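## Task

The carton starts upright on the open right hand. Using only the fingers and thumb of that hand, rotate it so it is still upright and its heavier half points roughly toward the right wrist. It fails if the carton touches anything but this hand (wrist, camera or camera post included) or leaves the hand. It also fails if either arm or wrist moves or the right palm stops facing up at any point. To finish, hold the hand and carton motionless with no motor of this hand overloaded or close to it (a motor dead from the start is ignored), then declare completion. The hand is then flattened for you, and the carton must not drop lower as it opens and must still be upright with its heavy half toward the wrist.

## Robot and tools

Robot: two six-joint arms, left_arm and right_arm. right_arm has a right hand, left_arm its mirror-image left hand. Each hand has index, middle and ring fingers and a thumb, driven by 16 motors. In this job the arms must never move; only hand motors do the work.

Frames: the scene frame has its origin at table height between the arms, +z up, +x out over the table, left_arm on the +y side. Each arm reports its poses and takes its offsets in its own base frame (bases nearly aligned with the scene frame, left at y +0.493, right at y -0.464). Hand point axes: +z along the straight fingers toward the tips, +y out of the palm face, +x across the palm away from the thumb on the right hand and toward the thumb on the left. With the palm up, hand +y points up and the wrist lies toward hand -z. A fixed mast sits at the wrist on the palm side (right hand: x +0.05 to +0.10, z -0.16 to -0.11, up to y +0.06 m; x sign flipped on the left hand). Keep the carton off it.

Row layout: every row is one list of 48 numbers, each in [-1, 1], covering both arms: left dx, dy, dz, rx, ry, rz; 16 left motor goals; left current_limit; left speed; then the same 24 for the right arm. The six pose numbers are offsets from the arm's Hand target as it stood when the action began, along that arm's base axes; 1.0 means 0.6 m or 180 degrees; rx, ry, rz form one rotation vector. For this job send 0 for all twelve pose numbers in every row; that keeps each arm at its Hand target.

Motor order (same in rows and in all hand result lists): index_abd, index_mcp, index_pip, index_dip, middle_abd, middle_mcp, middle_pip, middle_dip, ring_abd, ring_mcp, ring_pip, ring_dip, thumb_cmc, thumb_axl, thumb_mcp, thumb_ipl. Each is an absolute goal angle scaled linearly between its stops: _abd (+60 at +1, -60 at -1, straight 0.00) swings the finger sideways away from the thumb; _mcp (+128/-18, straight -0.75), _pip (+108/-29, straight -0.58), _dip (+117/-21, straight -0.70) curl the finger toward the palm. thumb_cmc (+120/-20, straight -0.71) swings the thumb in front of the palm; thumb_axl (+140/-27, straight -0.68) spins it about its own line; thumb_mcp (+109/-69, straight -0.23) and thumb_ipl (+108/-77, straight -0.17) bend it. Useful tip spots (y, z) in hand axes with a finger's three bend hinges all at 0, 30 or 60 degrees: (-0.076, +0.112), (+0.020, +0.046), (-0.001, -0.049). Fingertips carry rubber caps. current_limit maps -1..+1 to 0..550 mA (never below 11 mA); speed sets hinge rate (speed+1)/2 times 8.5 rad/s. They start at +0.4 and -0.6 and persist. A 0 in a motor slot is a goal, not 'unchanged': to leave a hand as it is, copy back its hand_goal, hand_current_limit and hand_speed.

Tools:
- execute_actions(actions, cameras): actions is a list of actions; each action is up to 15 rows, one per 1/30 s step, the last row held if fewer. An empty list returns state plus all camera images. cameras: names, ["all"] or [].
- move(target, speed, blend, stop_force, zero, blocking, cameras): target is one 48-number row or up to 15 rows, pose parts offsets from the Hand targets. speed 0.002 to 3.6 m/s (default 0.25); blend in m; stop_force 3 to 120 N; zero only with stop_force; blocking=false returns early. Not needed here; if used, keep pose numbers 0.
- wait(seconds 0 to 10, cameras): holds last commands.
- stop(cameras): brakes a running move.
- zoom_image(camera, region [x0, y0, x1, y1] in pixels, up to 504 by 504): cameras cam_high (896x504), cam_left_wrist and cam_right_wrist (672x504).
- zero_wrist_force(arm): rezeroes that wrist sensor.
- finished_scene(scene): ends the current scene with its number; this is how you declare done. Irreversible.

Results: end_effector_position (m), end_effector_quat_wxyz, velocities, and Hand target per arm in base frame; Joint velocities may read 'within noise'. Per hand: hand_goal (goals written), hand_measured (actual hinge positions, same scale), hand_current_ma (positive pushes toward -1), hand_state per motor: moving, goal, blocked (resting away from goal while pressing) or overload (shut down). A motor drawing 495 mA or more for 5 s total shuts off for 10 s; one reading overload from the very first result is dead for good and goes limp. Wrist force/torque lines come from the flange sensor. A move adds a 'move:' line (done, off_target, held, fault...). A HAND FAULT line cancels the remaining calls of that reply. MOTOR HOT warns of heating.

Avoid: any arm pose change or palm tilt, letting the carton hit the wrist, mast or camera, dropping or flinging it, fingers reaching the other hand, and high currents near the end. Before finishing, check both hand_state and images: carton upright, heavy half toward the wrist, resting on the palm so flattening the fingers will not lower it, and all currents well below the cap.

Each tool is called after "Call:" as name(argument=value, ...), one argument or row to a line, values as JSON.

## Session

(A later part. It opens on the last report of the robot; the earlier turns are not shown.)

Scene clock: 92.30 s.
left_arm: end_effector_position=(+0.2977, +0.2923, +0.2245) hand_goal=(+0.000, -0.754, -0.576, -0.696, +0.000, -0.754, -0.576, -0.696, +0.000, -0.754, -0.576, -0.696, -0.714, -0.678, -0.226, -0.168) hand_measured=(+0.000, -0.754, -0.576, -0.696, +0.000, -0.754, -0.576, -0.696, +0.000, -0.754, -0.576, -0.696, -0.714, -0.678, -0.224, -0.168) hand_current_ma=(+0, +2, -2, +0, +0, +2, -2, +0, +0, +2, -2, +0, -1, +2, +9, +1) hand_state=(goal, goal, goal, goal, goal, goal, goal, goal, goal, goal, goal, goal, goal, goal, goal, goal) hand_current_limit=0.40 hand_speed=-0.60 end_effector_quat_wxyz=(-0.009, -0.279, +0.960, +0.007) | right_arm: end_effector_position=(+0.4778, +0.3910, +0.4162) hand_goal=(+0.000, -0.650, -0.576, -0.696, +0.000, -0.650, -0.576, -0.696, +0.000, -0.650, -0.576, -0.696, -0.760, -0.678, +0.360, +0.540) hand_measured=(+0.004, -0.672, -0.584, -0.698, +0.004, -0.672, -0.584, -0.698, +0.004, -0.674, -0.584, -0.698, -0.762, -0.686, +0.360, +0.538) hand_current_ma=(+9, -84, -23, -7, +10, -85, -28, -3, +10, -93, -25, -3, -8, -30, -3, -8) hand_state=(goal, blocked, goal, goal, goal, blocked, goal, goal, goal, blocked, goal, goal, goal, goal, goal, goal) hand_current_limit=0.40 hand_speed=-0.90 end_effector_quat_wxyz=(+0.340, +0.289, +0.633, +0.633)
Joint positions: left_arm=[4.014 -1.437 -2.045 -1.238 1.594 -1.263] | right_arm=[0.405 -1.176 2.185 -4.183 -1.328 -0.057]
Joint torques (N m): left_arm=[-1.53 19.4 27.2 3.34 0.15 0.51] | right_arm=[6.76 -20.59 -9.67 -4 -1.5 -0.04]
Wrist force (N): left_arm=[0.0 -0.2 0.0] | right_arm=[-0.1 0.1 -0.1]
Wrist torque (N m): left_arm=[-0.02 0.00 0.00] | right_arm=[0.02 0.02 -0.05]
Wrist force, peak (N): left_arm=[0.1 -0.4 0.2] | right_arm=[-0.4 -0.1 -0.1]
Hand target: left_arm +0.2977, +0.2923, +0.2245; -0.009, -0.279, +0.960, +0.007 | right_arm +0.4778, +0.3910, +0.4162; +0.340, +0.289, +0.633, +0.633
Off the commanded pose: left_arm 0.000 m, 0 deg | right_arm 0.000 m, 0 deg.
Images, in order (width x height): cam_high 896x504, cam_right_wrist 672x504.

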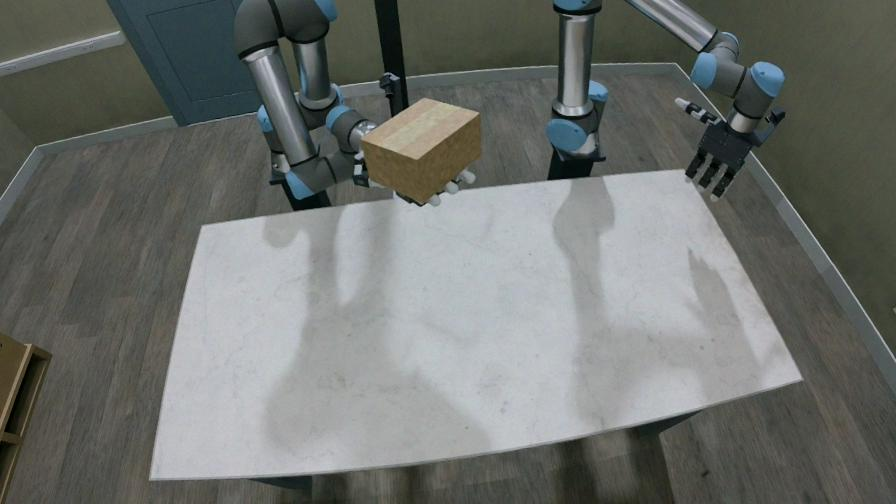

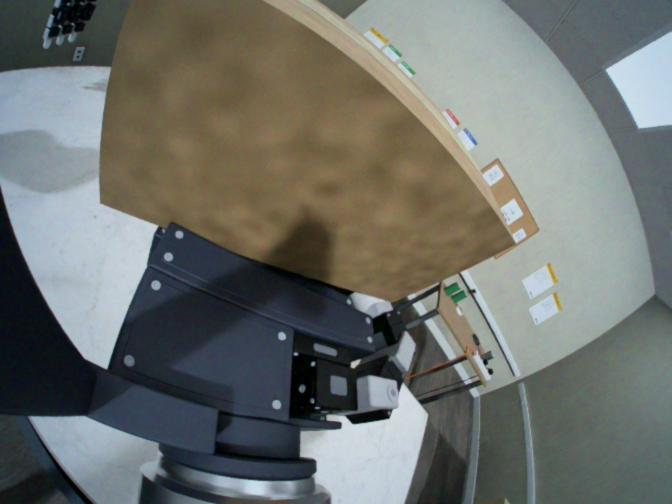

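Call:
execute_actions(
  actions=[
    [[0,0,0,0,0,0, 0,-0.754,-0.576,-0.696,0,-0.754,-0.576,-0.696,0,-0.754,-0.576,-0.696,-0.714,-0.678,-0.226,-0.168,0.4,-0.6, 0,0,0,0,0,0, 0,-0.65,-0.576,-0.696,0,-0.65,-0.576,-0.696,0,-0.65,-0.576,-0.696,-0.88,-0.677,0.36,0.54,0.4,-0.9]],
    [[0,0,0,0,0,0, 0,-0.754,-0.576,-0.696,0,-0.754,-0.576,-0.696,0,-0.754,-0.576,-0.696,-0.714,-0.678,-0.226,-0.168,0.4,-0.6, 0,0,0,0,0,0, 0,-0.754,-0.576,-0.696,0,-0.754,-0.576,-0.696,0,-0.754,-0.576,-0.696,-0.88,-0.54,-0.162,-0.106,0.4,-0.85]],
    [[0,0,0,0,0,0, 0,-0.754,-0.576,-0.696,0,-0.754,-0.576,-0.696,0,-0.754,-0.576,-0.696,-0.714,-0.678,-0.226,-0.168,0.4,-0.6, 0,0,0,0,0,0, 0,-0.754,-0.576,-0.696,0,-0.754,-0.576,-0.696,0,-0.754,-0.576,-0.696,-0.88,-0.54,-0.162,-0.106,0.4,-0.85]],
    [[0,0,0,0,0,0, 0,-0.754,-0.576,-0.696,0,-0.754,-0.576,-0.696,0,-0.754,-0.576,-0.696,-0.714,-0.678,-0.226,-0.168,0.4,-0.6, 0,0,0,0,0,0, 0,-0.754,-0.576,-0.696,0,-0.754,-0.576,-0.696,0,-0.754,-0.576,-0.696,0.104,-0.54,-0.162,-0.106,0.4,-0.7]],
    [[0,0,0,0,0,0, 0,-0.754,-0.576,-0.696,0,-0.754,-0.576,-0.696,0,-0.754,-0.576,-0.696,-0.714,-0.678,-0.226,-0.168,0.4,-0.6, 0,0,0,0,0,0, 0,-0.754,-0.576,-0.696,0,-0.754,-0.576,-0.696,0,-0.754,-0.576,-0.696,0.104,-0.54,-0.162,-0.106,0.4,-0.7]],
  ],
  cameras=["cam_high", "cam_right_wrist"],
)

Call:
wait(
  seconds=0.1,
)

Call:
wait(
  seconds=0.1,
)

Call:
wait(
  seconds=0.1,
)

Call:
wait(
  seconds=0.1,
)

Call:
wait(
  seconds=0.1,
)

Call:
wait(
  seconds=0.1,
)

Call:
wait(
  seconds=0.1,
)

Call:
wait(
  seconds=0.1,
)

Scene clock: 96.70 s.
left_arm: end_effector_position=(+0.2977, +0.2923, +0.2245) hand_goal=(+0.000, -0.754, -0.576, -0.696, +0.000, -0.754, -0.576, -0.696, +0.000, -0.754, -0.576, -0.696, -0.714, -0.678, -0.226, -0.168) hand_measured=(+0.000, -0.754, -0.576, -0.696, +0.000, -0.754, -0.576, -0.696, +0.000, -0.754, -0.576, -0.696, -0.714, -0.678, -0.224, -0.168) hand_current_ma=(+0, +2, -2, +0, +0, +2, -2, +0, +0, +2, -2, +0, -1, +2, +9, +1) hand_state=(goal, goal, goal, goal, goal, goal, goal, goal, goal, goal, goal, goal, goal, goal, goal, goal) hand_current_limit=0.40 hand_speed=-0.60 end_effector_quat_wxyz=(-0.009, -0.279, +0.960, +0.007) | right_arm: end_effector_position=(+0.4778, +0.3910, +0.4162) hand_goal=(+0.000, -0.754, -0.576, -0.696, +0.000, -0.754, -0.576, -0.696, +0.000, -0.754, -0.576, -0.696, +0.104, -0.540, -0.162, -0.106) hand_measured=(+0.004, -0.764, -0.584, -0.698, +0.004, -0.766, -0.584, -0.698, +0.004, -0.766, -0.584, -0.698, +0.092, -0.544, -0.160, -0.104) hand_current_ma=(+8, -37, -22, -7, +8, -38, -27, -3, +8, -39, -25, -3, -40, -10, +4, +7) hand_state=(goal, goal, goal, goal, goal, goal, goal, goal, goal, goal, goal, goal, goal, goal, goal, goal) hand_current_limit=0.40 hand_speed=-0.70 end_effector_quat_wxyz=(+0.340, +0.289, +0.633, +0.633)
Joint positions: left_arm=[4.014 -1.437 -2.045 -1.238 1.594 -1.263] | right_arm=[0.405 -1.176 2.185 -4.183 -1.328 -0.057]
Joint torques (N m): left_arm=[-0.98 19.19 27.61 3.42 0.19 0.6] | right_arm=[9.59 -21.44 -10.38 -3.97 -1.61 -0.03]
Wrist force (N): left_arm=[-0.2 -0.4 0.0] | right_arm=[0.0 0.3 -0.1]
Wrist torque (N m): left_arm=[-0.05 0.02 -0.01] | right_arm=[0.03 0.00 -0.03]
Wrist force, peak (N): left_arm=[-0.1 0.0 0.5] | right_arm=[-0.4 -0.1 -0.2]
Hand target: left_arm +0.2977, +0.2923, +0.2245; -0.009, -0.279, +0.960, +0.007 | right_arm +0.4778, +0.3910, +0.4162; +0.340, +0.289, +0.633, +0.633
Off the commanded pose: left_arm 0.000 m, 0 deg | right_arm 0.000 m, 0 deg.
Images, in order (width x height): cam_high 896x504, cam_right_wrist 672x504.

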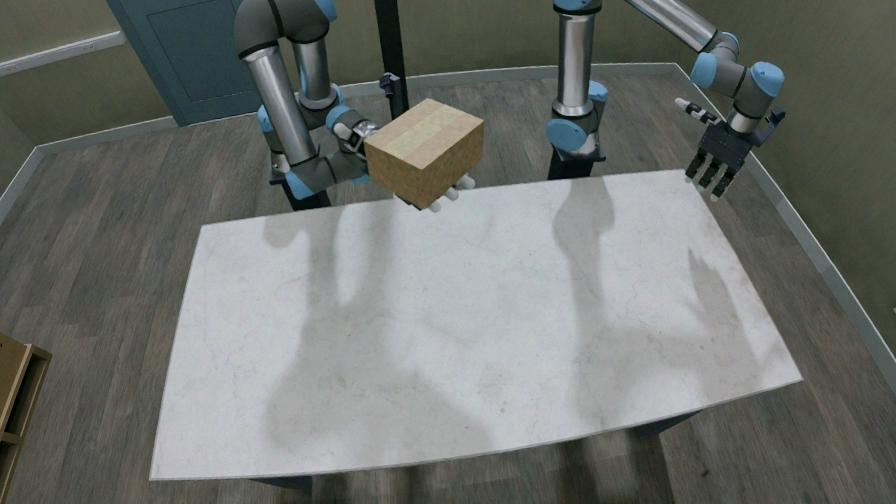

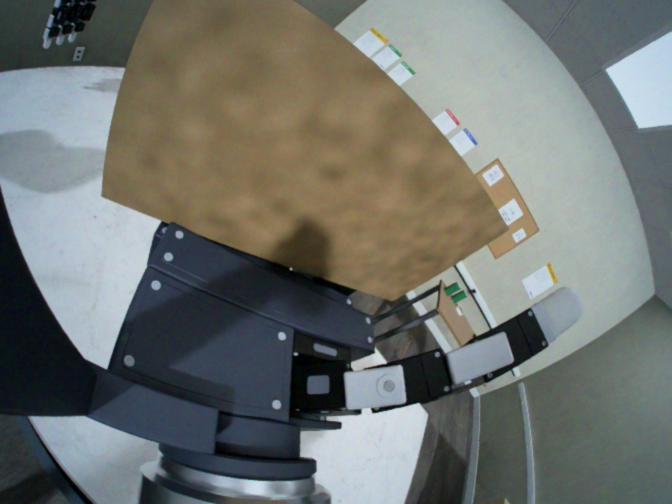

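Scene clock: 96.80 s.
left_arm: end_effector_position=(+0.2977, +0.2923, +0.2245) hand_goal=(+0.000, -0.754, -0.576, -0.696, +0.000, -0.754, -0.576, -0.696, +0.000, -0.754, -0.576, -0.696, -0.714, -0.678, -0.226, -0.168) hand_measured=(+0.000, -0.754, -0.576, -0.696, +0.000, -0.754, -0.576, -0.696, +0.000, -0.754, -0.576, -0.696, -0.714, -0.678, -0.224, -0.168) hand_current_ma=(+0, +2, -2, +0, +0, +2, -2, +0, +0, +2, -2, +0, -1, +2, +9, +1) hand_state=(goal, goal, goal, goal, goal, goal, goal, goal, goal, goal, goal, goal, goal, goal, goal, goal) hand_current_limit=0.40 hand_speed=-0.60 end_effector_quat_wxyz=(-0.009, -0.279, +0.960, +0.007) | right_arm: end_effector_position=(+0.4778, +0.3910, +0.4162) hand_goal=(+0.000, -0.754, -0.576, -0.696, +0.000, -0.754, -0.576, -0.696, +0.000, -0.754, -0.576, -0.696, +0.104, -0.540, -0.162, -0.106) hand_measured=(+0.004, -0.764, -0.584, -0.698, +0.004, -0.766, -0.584, -0.698, +0.004, -0.766, -0.584, -0.698, +0.092, -0.544, -0.160, -0.104) hand_current_ma=(+8, -37, -22, -7, +8, -38, -27, -3, +8, -39, -25, -3, -40, -10, +4, +7) hand_state=(goal, goal, goal, goal, goal, goal, goal, goal, goal, goal, goal, goal, goal, goal, goal, goal) hand_current_limit=0.40 hand_speed=-0.70 end_effector_quat_wxyz=(+0.340, +0.289, +0.633, +0.633)
Joint positions: left_arm=[4.014 -1.437 -2.045 -1.238 1.594 -1.263] | right_arm=[0.405 -1.176 2.185 -4.183 -1.328 -0.057]
Joint torques (N m): left_arm=[-1.27 18.94 26.79 3.41 0.18 0.36] | right_arm=[8.82 -21.1 -10.6 -3.89 -1.59 -0.27]
Wrist force (N): left_arm=[-0.2 -0.1 0.3] | right_arm=[-0.2 -0.1 0.0]
Wrist torque (N m): left_arm=[-0.04 0.03 -0.01] | right_arm=[-0.02 0.03 -0.06]
Wrist force, peak (N): left_arm=[-0.2 -0.1 0.3] | right_arm=[-0.3 0.0 -0.2]
Hand target: left_arm +0.2977, +0.2923, +0.2245; -0.009, -0.279, +0.960, +0.007 | right_arm +0.4778, +0.3910, +0.4162; +0.340, +0.289, +0.633, +0.633
Off the commanded pose: left_arm 0.000 m, 0 deg | right_arm 0.000 m, 0 deg.
wait: 0.10 s; no rest

Scene clock: 96.90 s.
left_arm: end_effector_position=(+0.2977, +0.2923, +0.2245) hand_goal=(+0.000, -0.754, -0.576, -0.696, +0.000, -0.754, -0.576, -0.696, +0.000, -0.754, -0.576, -0.696, -0.714, -0.678, -0.226, -0.168) hand_measured=(+0.000, -0.754, -0.576, -0.696, +0.000, -0.754, -0.576, -0.696, +0.000, -0.754, -0.576, -0.696, -0.714, -0.678, -0.224, -0.168) hand_current_ma=(+0, +2, -2, +0, +0, +2, -2, +0, +0, +2, -2, +0, -1, +2, +9, +1) hand_state=(goal, goal, goal, goal, goal, goal, goal, goal, goal, goal, goal, goal, goal, goal, goal, goal) hand_current_limit=0.40 hand_speed=-0.60 end_effector_quat_wxyz=(-0.009, -0.279, +0.960, +0.007) | right_arm: end_effector_position=(+0.4778, +0.3910, +0.4162) hand_goal=(+0.000, -0.754, -0.576, -0.696, +0.000, -0.754, -0.576, -0.696, +0.000, -0.754, -0.576, -0.696, +0.104, -0.540, -0.162, -0.106) hand_measured=(+0.004, -0.764, -0.584, -0.698, +0.004, -0.766, -0.584, -0.698, +0.004, -0.766, -0.584, -0.698, +0.092, -0.544, -0.160, -0.104) hand_current_ma=(+8, -37, -22, -7, +8, -38, -27, -3, +8, -39, -25, -3, -40, -10, +4, +7) hand_state=(goal, goal, goal, goal, goal, goal, goal, goal, goal, goal, goal, goal, goal, goal, goal, goal) hand_current_limit=0.40 hand_speed=-0.70 end_effector_quat_wxyz=(+0.340, +0.289, +0.633, +0.633)
Joint positions: left_arm=[4.014 -1.437 -2.045 -1.238 1.594 -1.263] | right_arm=[0.405 -1.176 2.185 -4.183 -1.328 -0.057]
Joint torques (N m): left_arm=[-1.16 18.61 27.26 3.56 0.29 0.39] | right_arm=[8.63 -22.01 -9.89 -3.93 -1.83 -0.24]
Wrist force (N): left_arm=[-0.2 -0.3 -0.2] | right_arm=[0.0 0.0 0.0]
Wrist torque (N m): left_arm=[-0.02 0.01 -0.01] | right_arm=[0.00 0.00 -0.05]
Wrist force, peak (N): left_arm=[-0.2 -0.3 -0.2] | right_arm=[-0.1 -0.1 0.2]
Hand target: left_arm +0.2977, +0.2923, +0.2245; -0.009, -0.279, +0.960, +0.007 | right_arm +0.4778, +0.3910, +0.4162; +0.340, +0.289, +0.633, +0.633
Off the commanded pose: left_arm 0.000 m, 0 deg | right_arm 0.000 m, 0 deg.
wait: 0.10 s; no rest

Scene clock: 97.00 s.
left_arm: end_effector_position=(+0.2977, +0.2923, +0.2245) hand_goal=(+0.000, -0.754, -0.576, -0.696, +0.000, -0.754, -0.576, -0.696, +0.000, -0.754, -0.576, -0.696, -0.714, -0.678, -0.226, -0.168) hand_measured=(+0.000, -0.754, -0.576, -0.696, +0.000, -0.754, -0.576, -0.696, +0.000, -0.754, -0.576, -0.696, -0.714, -0.678, -0.224, -0.168) hand_current_ma=(+0, +2, -2, +0, +0, +2, -2, +0, +0, +2, -2, +0, -1, +2, +9, +1) hand_state=(goal, goal, goal, goal, goal, goal, goal, goal, goal, goal, goal, goal, goal, goal, goal, goal) hand_current_limit=0.40 hand_speed=-0.60 end_effector_quat_wxyz=(-0.009, -0.279, +0.960, +0.007) | right_arm: end_effector_position=(+0.4778, +0.3910, +0.4162) hand_goal=(+0.000, -0.754, -0.576, -0.696, +0.000, -0.754, -0.576, -0.696, +0.000, -0.754, -0.576, -0.696, +0.104, -0.540, -0.162, -0.106) hand_measured=(+0.004, -0.764, -0.584, -0.698, +0.004, -0.766, -0.584, -0.698, +0.004, -0.766, -0.584, -0.698, +0.092, -0.544, -0.160, -0.104) hand_current_ma=(+8, -37, -22, -7, +8, -38, -27, -3, +8, -39, -25, -3, -40, -10, +4, +7) hand_state=(goal, goal, goal, goal, goal, goal, goal, goal, goal, goal, goal, goal, goal, goal, goal, goal) hand_current_limit=0.40 hand_speed=-0.70 end_effector_quat_wxyz=(+0.340, +0.289, +0.633, +0.633)
Joint positions: left_arm=[4.014 -1.437 -2.045 -1.238 1.594 -1.263] | right_arm=[0.405 -1.176 2.185 -4.183 -1.328 -0.057]
Joint torques (N m): left_arm=[-1.84 19.38 26.7 3.37 0.26 0.45] | right_arm=[8.59 -20.63 -8.38 -3.6 -1.67 -0.12]
Wrist force (N): left_arm=[-0.2 -0.1 0.2] | right_arm=[0.0 0.1 0.0]
Wrist torque (N m): left_arm=[-0.03 0.02 -0.01] | right_arm=[-0.01 0.00 -0.04]
Wrist force, peak (N): left_arm=[-0.2 -0.1 0.2] | right_arm=[-0.2 0.1 0.0]
Hand target: left_arm +0.2977, +0.2923, +0.2245; -0.009, -0.279, +0.960, +0.007 | right_arm +0.4778, +0.3910, +0.4162; +0.340, +0.289, +0.633, +0.633
Off the commanded pose: left_arm 0.000 m, 0 deg | right_arm 0.000 m, 0 deg.
wait: 0.10 s; no rest

Scene clock: 97.10 s.
left_arm: end_effector_position=(+0.2977, +0.2923, +0.2245) hand_goal=(+0.000, -0.754, -0.576, -0.696, +0.000, -0.754, -0.576, -0.696, +0.000, -0.754, -0.576, -0.696, -0.714, -0.678, -0.226, -0.168) hand_measured=(+0.000, -0.754, -0.576, -0.696, +0.000, -0.754, -0.576, -0.696, +0.000, -0.754, -0.576, -0.696, -0.714, -0.678, -0.224, -0.168) hand_current_ma=(+0, +2, -2, +0, +0, +2, -2, +0, +0, +2, -2, +0, -1, +2, +9, +1) hand_state=(goal, goal, goal, goal, goal, goal, goal, goal, goal, goal, goal, goal, goal, goal, goal, goal) hand_current_limit=0.40 hand_speed=-0.60 end_effector_quat_wxyz=(-0.009, -0.279, +0.960, +0.007) | right_arm: end_effector_position=(+0.4778, +0.3910, +0.4162) hand_goal=(+0.000, -0.754, -0.576, -0.696, +0.000, -0.754, -0.576, -0.696, +0.000, -0.754, -0.576, -0.696, +0.104, -0.540, -0.162, -0.106) hand_measured=(+0.004, -0.764, -0.584, -0.698, +0.004, -0.766, -0.584, -0.698, +0.004, -0.766, -0.584, -0.698, +0.092, -0.544, -0.160, -0.104) hand_current_ma=(+8, -37, -22, -7, +8, -38, -27, -3, +8, -39, -25, -3, -40, -10, +4, +7) hand_state=(goal, goal, goal, goal, goal, goal, goal, goal, goal, goal, goal, goal, goal, goal, goal, goal) hand_current_limit=0.40 hand_speed=-0.70 end_effector_quat_wxyz=(+0.340, +0.289, +0.633, +0.633)
Joint positions: left_arm=[4.014 -1.437 -2.045 -1.238 1.594 -1.263] | right_arm=[0.405 -1.176 2.185 -4.183 -1.328 -0.057]
Joint torques (N m): left_arm=[-1.06 18.59 27.41 3.49 0.06 0.52] | right_arm=[8.4 -20.44 -10.44 -3.91 -1.72 0.14]
Wrist force (N): left_arm=[-0.1 -0.2 -0.1] | right_arm=[-0.3 0.1 0.0]
Wrist torque (N m): left_arm=[-0.02 0.01 0.00] | right_arm=[-0.01 0.04 -0.06]
Wrist force, peak (N): left_arm=[-0.1 -0.2 -0.1] | right_arm=[-0.3 0.1 0.0]
Hand target: left_arm +0.2977, +0.2923, +0.2245; -0.009, -0.279, +0.960, +0.007 | right_arm +0.4778, +0.3910, +0.4162; +0.340, +0.289, +0.633, +0.633
Off the commanded pose: left_arm 0.000 m, 0 deg | right_arm 0.000 m, 0 deg.
wait: 0.10 s; no rest

Scene clock: 97.20 s.
left_arm: end_effector_position=(+0.2977, +0.2923, +0.2245) hand_goal=(+0.000, -0.754, -0.576, -0.696, +0.000, -0.754, -0.576, -0.696, +0.000, -0.754, -0.576, -0.696, -0.714, -0.678, -0.226, -0.168) hand_measured=(+0.000, -0.754, -0.576, -0.696, +0.000, -0.754, -0.576, -0.696, +0.000, -0.754, -0.576, -0.696, -0.714, -0.678, -0.224, -0.168) hand_current_ma=(+0, +2, -2, +0, +0, +2, -2, +0, +0, +2, -2, +0, -1, +2, +9, +1) hand_state=(goal, goal, goal, goal, goal, goal, goal, goal, goal, goal, goal, goal, goal, goal, goal, goal) hand_current_limit=0.40 hand_speed=-0.60 end_effector_quat_wxyz=(-0.009, -0.279, +0.960, +0.007) | right_arm: end_effector_position=(+0.4778, +0.3910, +0.4162) hand_goal=(+0.000, -0.754, -0.576, -0.696, +0.000, -0.754, -0.576, -0.696, +0.000, -0.754, -0.576, -0.696, +0.104, -0.540, -0.162, -0.106) hand_measured=(+0.004, -0.764, -0.584, -0.698, +0.004, -0.766, -0.584, -0.698, +0.004, -0.766, -0.584, -0.698, +0.092, -0.544, -0.160, -0.104) hand_current_ma=(+8, -37, -22, -7, +8, -38, -27, -3, +8, -39, -25, -3, -40, -10, +4, +7) hand_state=(goal, goal, goal, goal, goal, goal, goal, goal, goal, goal, goal, goal, goal, goal, goal, goal) hand_current_limit=0.40 hand_speed=-0.70 end_effector_quat_wxyz=(+0.340, +0.289, +0.633, +0.633)
Joint positions: left_arm=[4.014 -1.437 -2.045 -1.238 1.594 -1.263] | right_arm=[0.405 -1.176 2.185 -4.183 -1.328 -0.057]
Joint torques (N m): left_arm=[-1.5 19.56 26.95 3.57 0.21 0.47] | right_arm=[8.63 -20.85 -9.47 -4.01 -1.71 -0.01]
Wrist force (N): left_arm=[0.0 -0.1 0.1] | right_arm=[-0.1 0.0 -0.1]
Wrist torque (N m): left_arm=[-0.03 0.00 0.01] | right_arm=[-0.01 0.02 -0.05]
Wrist force, peak (N): left_arm=[0.0 -0.4 0.1] | right_arm=[0.1 -0.1 -0.2]
Hand target: left_arm +0.2977, +0.2923, +0.2245; -0.009, -0.279, +0.960, +0.007 | right_arm +0.4778, +0.3910, +0.4162; +0.340, +0.289, +0.633, +0.633
Off the commanded pose: left_arm 0.000 m, 0 deg | right_arm 0.000 m, 0 deg.
wait: 0.10 s; no rest

Scene clock: 97.30 s.
left_arm: end_effector_position=(+0.2977, +0.2923, +0.2245) hand_goal=(+0.000, -0.754, -0.576, -0.696, +0.000, -0.754, -0.576, -0.696, +0.000, -0.754, -0.576, -0.696, -0.714, -0.678, -0.226, -0.168) hand_measured=(+0.000, -0.754, -0.576, -0.696, +0.000, -0.754, -0.576, -0.696, +0.000, -0.754, -0.576, -0.696, -0.714, -0.678, -0.224, -0.168) hand_current_ma=(+0, +2, -2, +0, +0, +2, -2, +0, +0, +2, -2, +0, -1, +2, +9, +1) hand_state=(goal, goal, goal, goal, goal, goal, goal, goal, goal, goal, goal, goal, goal, goal, goal, goal) hand_current_limit=0.40 hand_speed=-0.60 end_effector_quat_wxyz=(-0.009, -0.279, +0.960, +0.007) | right_arm: end_effector_position=(+0.4778, +0.3910, +0.4162) hand_goal=(+0.000, -0.754, -0.576, -0.696, +0.000, -0.754, -0.576, -0.696, +0.000, -0.754, -0.576, -0.696, +0.104, -0.540, -0.162, -0.106) hand_measured=(+0.004, -0.764, -0.584, -0.698, +0.004, -0.766, -0.584, -0.698, +0.004, -0.766, -0.584, -0.698, +0.092, -0.544, -0.160, -0.104) hand_current_ma=(+8, -37, -22, -7, +8, -38, -27, -3, +8, -39, -25, -3, -40, -10, +4, +7) hand_state=(goal, goal, goal, goal, goal, goal, goal, goal, goal, goal, goal, goal, goal, goal, goal, goal) hand_current_limit=0.40 hand_speed=-0.70 end_effector_quat_wxyz=(+0.340, +0.289, +0.633, +0.633)
Joint positions: left_arm=[4.014 -1.437 -2.045 -1.238 1.594 -1.263] | right_arm=[0.405 -1.176 2.185 -4.183 -1.328 -0.057]
Joint torques (N m): left_arm=[-1.09 18.36 26.81 3.53 0.19 0.47] | right_arm=[8.34 -21.1 -10.72 -3.83 -1.74 -0.36]
Wrist force (N): left_arm=[-0.2 -0.3 0.0] | right_arm=[0.1 0.3 0.2]
Wrist torque (N m): left_arm=[-0.03 0.03 -0.01] | right_arm=[0.01 -0.02 -0.02]
Wrist force, peak (N): left_arm=[-0.4 -0.3 0.0] | right_arm=[0.1 0.3 0.2]
Hand target: left_arm +0.2977, +0.2923, +0.2245; -0.009, -0.279, +0.960, +0.007 | right_arm +0.4778, +0.3910, +0.4162; +0.340, +0.289, +0.633, +0.633
Off the commanded pose: left_arm 0.000 m, 0 deg | right_arm 0.000 m, 0 deg.
wait: 0.10 s; no rest

Scene clock: 97.40 s.
left_arm: end_effector_position=(+0.2977, +0.2923, +0.2245) hand_goal=(+0.000, -0.754, -0.576, -0.696, +0.000, -0.754, -0.576, -0.696, +0.000, -0.754, -0.576, -0.696, -0.714, -0.678, -0.226, -0.168) hand_measured=(+0.000, -0.754, -0.576, -0.696, +0.000, -0.754, -0.576, -0.696, +0.000, -0.754, -0.576, -0.696, -0.714, -0.678, -0.224, -0.168) hand_current_ma=(+0, +2, -2, +0, +0, +2, -2, +0, +0, +2, -2, +0, -1, +2, +9, +1) hand_state=(goal, goal, goal, goal, goal, goal, goal, goal, goal, goal, goal, goal, goal, goal, goal, goal) hand_current_limit=0.40 hand_speed=-0.60 end_effector_quat_wxyz=(-0.009, -0.279, +0.960, +0.007) | right_arm: end_effector_position=(+0.4778, +0.3910, +0.4162) hand_goal=(+0.000, -0.754, -0.576, -0.696, +0.000, -0.754, -0.576, -0.696, +0.000, -0.754, -0.576, -0.696, +0.104, -0.540, -0.162, -0.106) hand_measured=(+0.004, -0.764, -0.584, -0.698, +0.004, -0.766, -0.584, -0.698, +0.004, -0.766, -0.584, -0.698, +0.092, -0.544, -0.160, -0.104) hand_current_ma=(+8, -37, -22, -7, +8, -38, -27, -3, +8, -39, -25, -3, -40, -10, +4, +7) hand_state=(goal, goal, goal, goal, goal, goal, goal, goal, goal, goal, goal, goal, goal, goal, goal, goal) hand_current_limit=0.40 hand_speed=-0.70 end_effector_quat_wxyz=(+0.340, +0.289, +0.633, +0.633)
Joint positions: left_arm=[4.014 -1.437 -2.045 -1.238 1.594 -1.263] | right_arm=[0.405 -1.176 2.185 -4.183 -1.328 -0.057]
Joint torques (N m): left_arm=[-1.41 19.12 26.33 3.64 0.16 0.58] | right_arm=[7.4 -21.44 -9.1 -3.84 -1.75 -0.36]
Wrist force (N): left_arm=[-0.2 0.1 0.1] | right_arm=[-0.3 -0.1 -0.2]
Wrist torque (N m): left_arm=[0.00 0.03 -0.02] | right_arm=[-0.01 0.05 -0.07]
Wrist force, peak (N): left_arm=[-0.2 -0.2 0.0] | right_arm=[-0.1 0.2 -0.3]
Hand target: left_arm +0.2977, +0.2923, +0.2245; -0.009, -0.279, +0.960, +0.007 | right_arm +0.4778, +0.3910, +0.4162; +0.340, +0.289, +0.633, +0.633
Off the commanded pose: left_arm 0.000 m, 0 deg | right_arm 0.000 m, 0 deg.
wait: 0.10 s; no rest

Scene clock: 97.50 s.
left_arm: end_effector_position=(+0.2977, +0.2923, +0.2245) hand_goal=(+0.000, -0.754, -0.576, -0.696, +0.000, -0.754, -0.576, -0.696, +0.000, -0.754, -0.576, -0.696, -0.714, -0.678, -0.226, -0.168) hand_measured=(+0.000, -0.754, -0.576, -0.696, +0.000, -0.754, -0.576, -0.696, +0.000, -0.754, -0.576, -0.696, -0.714, -0.678, -0.224, -0.168) hand_current_ma=(+0, +2, -2, +0, +0, +2, -2, +0, +0, +2, -2, +0, -1, +2, +9, +1) hand_state=(goal, goal, goal, goal, goal, goal, goal, goal, goal, goal, goal, goal, goal, goal, goal, goal) hand_current_limit=0.40 hand_speed=-0.60 end_effector_quat_wxyz=(-0.009, -0.279, +0.960, +0.007) | right_arm: end_effector_position=(+0.4778, +0.3910, +0.4162) hand_goal=(+0.000, -0.754, -0.576, -0.696, +0.000, -0.754, -0.576, -0.696, +0.000, -0.754, -0.576, -0.696, +0.104, -0.540, -0.162, -0.106) hand_measured=(+0.004, -0.764, -0.584, -0.698, +0.004, -0.766, -0.584, -0.698, +0.004, -0.766, -0.584, -0.698, +0.092, -0.544, -0.160, -0.104) hand_current_ma=(+8, -37, -22, -7, +8, -38, -27, -3, +8, -39, -25, -3, -40, -10, +4, +7) hand_state=(goal, goal, goal, goal, goal, goal, goal, goal, goal, goal, goal, goal, goal, goal, goal, goal) hand_current_limit=0.40 hand_speed=-0.70 end_effector_quat_wxyz=(+0.340, +0.289, +0.633, +0.633)
Joint positions: left_arm=[4.014 -1.437 -2.045 -1.238 1.594 -1.263] | right_arm=[0.405 -1.176 2.185 -4.183 -1.328 -0.057]
Joint torques (N m): left_arm=[-1.66 19.71 27.17 3.31 0.16 0.52] | right_arm=[8.47 -21.45 -10.37 -4.14 -1.53 0.05]
Wrist force (N): left_arm=[-0.2 -0.2 -0.1] | right_arm=[-0.1 -0.1 0.2]
Wrist torque (N m): left_arm=[-0.02 0.02 -0.01] | right_arm=[-0.04 0.01 -0.05]
Wrist force, peak (N): left_arm=[0.4 -0.2 0.0] | right_arm=[-0.2 -0.2 -0.1]
Hand target: left_arm +0.2977, +0.2923, +0.2245; -0.009, -0.279, +0.960, +0.007 | right_arm +0.4778, +0.3910, +0.4162; +0.340, +0.289, +0.633, +0.633
Off the commanded pose: left_arm 0.000 m, 0 deg | right_arm 0.000 m, 0 deg.
wait: 0.10 s; no rest

Call:
execute_actions(
  actions=[
    [[0,0,0,0,0,0, 0,-0.754,-0.576,-0.696,0,-0.754,-0.576,-0.696,0,-0.754,-0.576,-0.696,-0.714,-0.678,-0.226,-0.168,0.4,-0.6, 0,0,0,0,0,0, 0,-0.78,-0.401,-0.696,0,-0.78,-0.401,-0.696,0,-0.78,-0.401,-0.696,0.104,-0.54,-0.162,-0.106,0.4,-0.93]],
    [[0,0,0,0,0,0, 0,-0.754,-0.576,-0.696,0,-0.754,-0.576,-0.696,0,-0.754,-0.576,-0.696,-0.714,-0.678,-0.226,-0.168,0.4,-0.6, 0,0,0,0,0,0, 0,-0.78,-0.401,-0.696,0,-0.78,-0.401,-0.696,0,-0.78,-0.401,-0.696,0.104,-0.54,-0.162,-0.106,0.4,-0.93]],
  ],
  cameras=["cam_high", "cam_right_wrist"],
)

Scene clock: 100.97 s.
left_arm: end_effector_position=(+0.2977, +0.2923, +0.2245) hand_goal=(+0.000, -0.754, -0.576, -0.696, +0.000, -0.754, -0.576, -0.696, +0.000, -0.754, -0.576, -0.696, -0.714, -0.678, -0.226, -0.168) hand_measured=(+0.000, -0.754, -0.576, -0.696, +0.000, -0.754, -0.576, -0.696, +0.000, -0.754, -0.576, -0.696, -0.714, -0.678, -0.224, -0.168) hand_current_ma=(+0, +2, -2, +0, +0, +2, -2, +0, +0, +2, -2, +0, -1, +2, +9, +1) hand_state=(goal, goal, goal, goal, goal, goal, goal, goal, goal, goal, goal, goal, goal, goal, goal, goal) hand_current_limit=0.40 hand_speed=-0.60 end_effector_quat_wxyz=(-0.009, -0.279, +0.960, +0.007) | right_arm: end_effector_position=(+0.4778, +0.3910, +0.4162) hand_goal=(+0.000, -0.780, -0.402, -0.696, +0.000, -0.780, -0.402, -0.696, +0.000, -0.780, -0.402, -0.696, +0.104, -0.540, -0.162, -0.106) hand_measured=(+0.004, -0.792, -0.416, -0.698, +0.004, -0.790, -0.416, -0.698, +0.004, -0.790, -0.412, -0.698, +0.092, -0.544, -0.160, -0.104) hand_current_ma=(+7, -42, -48, -7, +8, -36, -46, -3, +8, -33, -34, -3, -40, -10, +4, +7) hand_state=(goal, goal, goal, goal, goal, goal, goal, goal, goal, goal, goal, goal, goal, goal, goal, goal) hand_current_limit=0.40 hand_speed=-0.93 end_effector_quat_wxyz=(+0.340, +0.289, +0.633, +0.633)
Joint positions: left_arm=[4.014 -1.437 -2.045 -1.238 1.594 -1.263] | right_arm=[0.405 -1.176 2.185 -4.183 -1.328 -0.057]
Joint torques (N m): left_arm=[-1.44 19.11 27.06 3.41 0.15 0.53] | right_arm=[7.72 -21.63 -9.3 -3.82 -1.76 0.05]
Wrist force (N): left_arm=[-0.1 0.0 0.2] | right_arm=[0.0 0.1 0.2]
Wrist torque (N m): left_arm=[-0.01 0.01 0.00] | right_arm=[-0.02 -0.01 -0.04]
Wrist force, peak (N): left_arm=[-0.3 -0.3 -0.1] | right_arm=[-0.5 0.1 0.1]
Hand target: left_arm +0.2977, +0.2923, +0.2245; -0.009, -0.279, +0.960, +0.007 | right_arm +0.4778, +0.3910, +0.4162; +0.340, +0.289, +0.633, +0.633
Off the commanded pose: left_arm 0.000 m, 0 deg | right_arm 0.000 m, 0 deg.
Images, in order (width x height): cam_high 896x504, cam_right_wrist 672x504.

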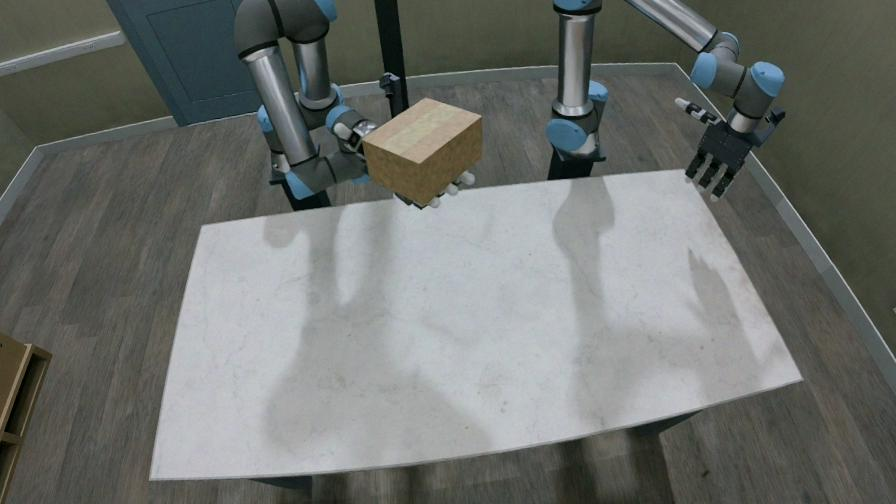

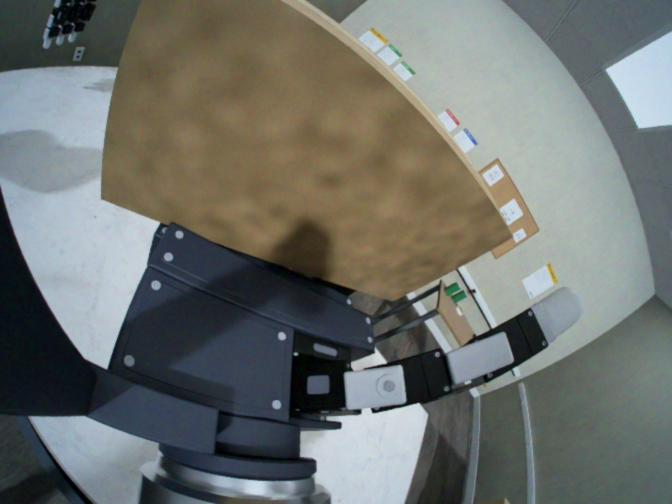

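Call:
execute_actions(
  actions=[
    [[0,0,0,0,0,0, 0,-0.754,-0.576,-0.696,0,-0.754,-0.576,-0.696,0,-0.754,-0.576,-0.696,-0.714,-0.678,-0.226,-0.168,0.4,-0.6, 0,0,0,0,0,0, -0.35,-0.78,-0.401,-0.696,-0.35,-0.78,-0.401,-0.696,-0.35,-0.78,-0.401,-0.696,0.104,-0.54,-0.162,-0.106,0.4,-0.92]],
    [[0,0,0,0,0,0, 0,-0.754,-0.576,-0.696,0,-0.754,-0.576,-0.696,0,-0.754,-0.576,-0.696,-0.714,-0.678,-0.226,-0.168,0.4,-0.6, 0,0,0,0,0,0, -0.35,-0.78,-0.401,-0.696,-0.35,-0.78,-0.401,-0.696,-0.35,-0.78,-0.401,-0.696,0.104,-0.54,-0.162,-0.106,0.4,-0.92]],
    [[0,0,0,0,0,0, 0,-0.754,-0.576,-0.696,0,-0.754,-0.576,-0.696,0,-0.754,-0.576,-0.696,-0.714,-0.678,-0.226,-0.168,0.4,-0.6, 0,0,0,0,0,0, -0.35,-0.78,-0.401,-0.696,-0.35,-0.78,-0.401,-0.696,-0.35,-0.78,-0.401,-0.696,0.104,-0.54,-0.162,-0.106,0.4,-0.92]],
  ],
  cameras=["cam_high", "cam_right_wrist"],
)

Scene clock: 102.90 s.
left_arm: end_effector_position=(+0.2977, +0.2923, +0.2245) hand_goal=(+0.000, -0.754, -0.576, -0.696, +0.000, -0.754, -0.576, -0.696, +0.000, -0.754, -0.576, -0.696, -0.714, -0.678, -0.226, -0.168) hand_measured=(+0.000, -0.754, -0.576, -0.696, +0.000, -0.754, -0.576, -0.696, +0.000, -0.754, -0.576, -0.696, -0.714, -0.678, -0.224, -0.168) hand_current_ma=(+0, +2, -2, +0, +0, +2, -2, +0, +0, +2, -2, +0, -1, +2, +9, +1) hand_state=(goal, goal, goal, goal, goal, goal, goal, goal, goal, goal, goal, goal, goal, goal, goal, goal) hand_current_limit=0.40 hand_speed=-0.60 end_effector_quat_wxyz=(-0.009, -0.279, +0.960, +0.007) | right_arm: end_effector_position=(+0.4778, +0.3910, +0.4162) hand_goal=(-0.350, -0.780, -0.402, -0.696, -0.350, -0.780, -0.402, -0.696, -0.350, -0.780, -0.402, -0.696, +0.104, -0.540, -0.162, -0.106) hand_measured=(-0.346, -0.792, -0.410, -0.698, -0.344, -0.790, -0.414, -0.698, -0.342, -0.790, -0.412, -0.698, +0.092, -0.544, -0.160, -0.104) hand_current_ma=(+8, -42, -26, -7, +13, -36, -37, -3, +21, -37, -34, -3, -40, -10, +4, +7) hand_state=(goal, goal, goal, goal, goal, goal, goal, goal, goal, goal, goal, goal, goal, goal, goal, goal) hand_current_limit=0.40 hand_speed=-0.92 end_effector_quat_wxyz=(+0.340, +0.289, +0.633, +0.633)
Joint positions: left_arm=[4.014 -1.437 -2.045 -1.238 1.594 -1.263] | right_arm=[0.405 -1.176 2.185 -4.183 -1.328 -0.057]
Joint torques (N m): left_arm=[-1.9 19.21 27.27 3.5 0.16 0.54] | right_arm=[7.32 -21.25 -8.19 -3.89 -1.7 0.31]
Wrist force (N): left_arm=[-0.1 -0.1 -0.1] | right_arm=[-0.2 0.1 0.1]
Wrist torque (N m): left_arm=[-0.01 0.01 0.00] | right_arm=[-0.04 0.03 -0.02]
Wrist force, peak (N): left_arm=[-0.4 -0.4 0.0] | right_arm=[-0.3 0.3 0.2]
Hand target: left_arm +0.2977, +0.2923, +0.2245; -0.009, -0.279, +0.960, +0.007 | right_arm +0.4778, +0.3910, +0.4162; +0.340, +0.289, +0.633, +0.633
Off the commanded pose: left_arm 0.000 m, 0 deg | right_arm 0.000 m, 0 deg.
Images, in order (width x height): cam_high 896x504, cam_right_wrist 672x504.

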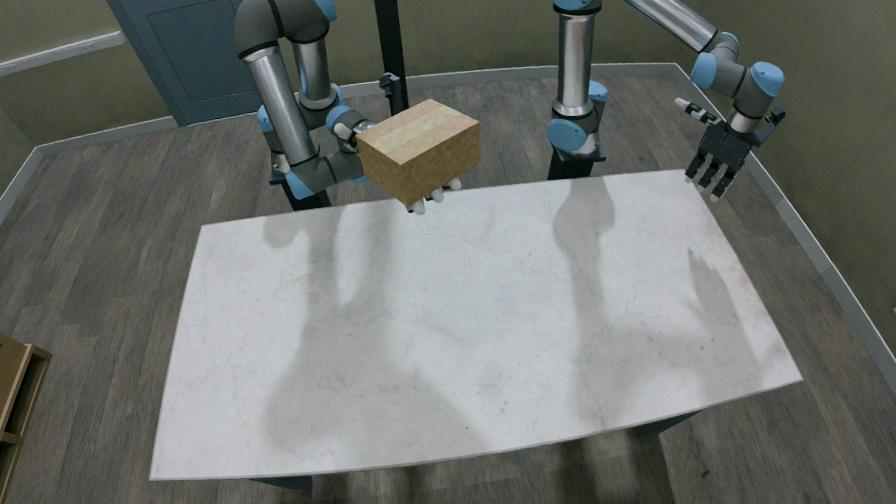

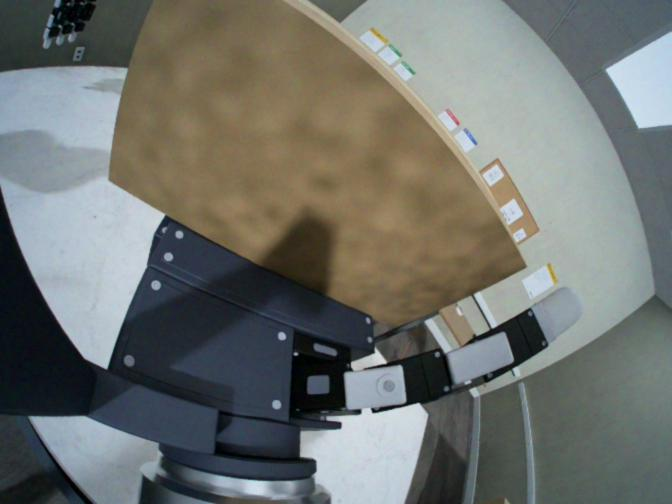

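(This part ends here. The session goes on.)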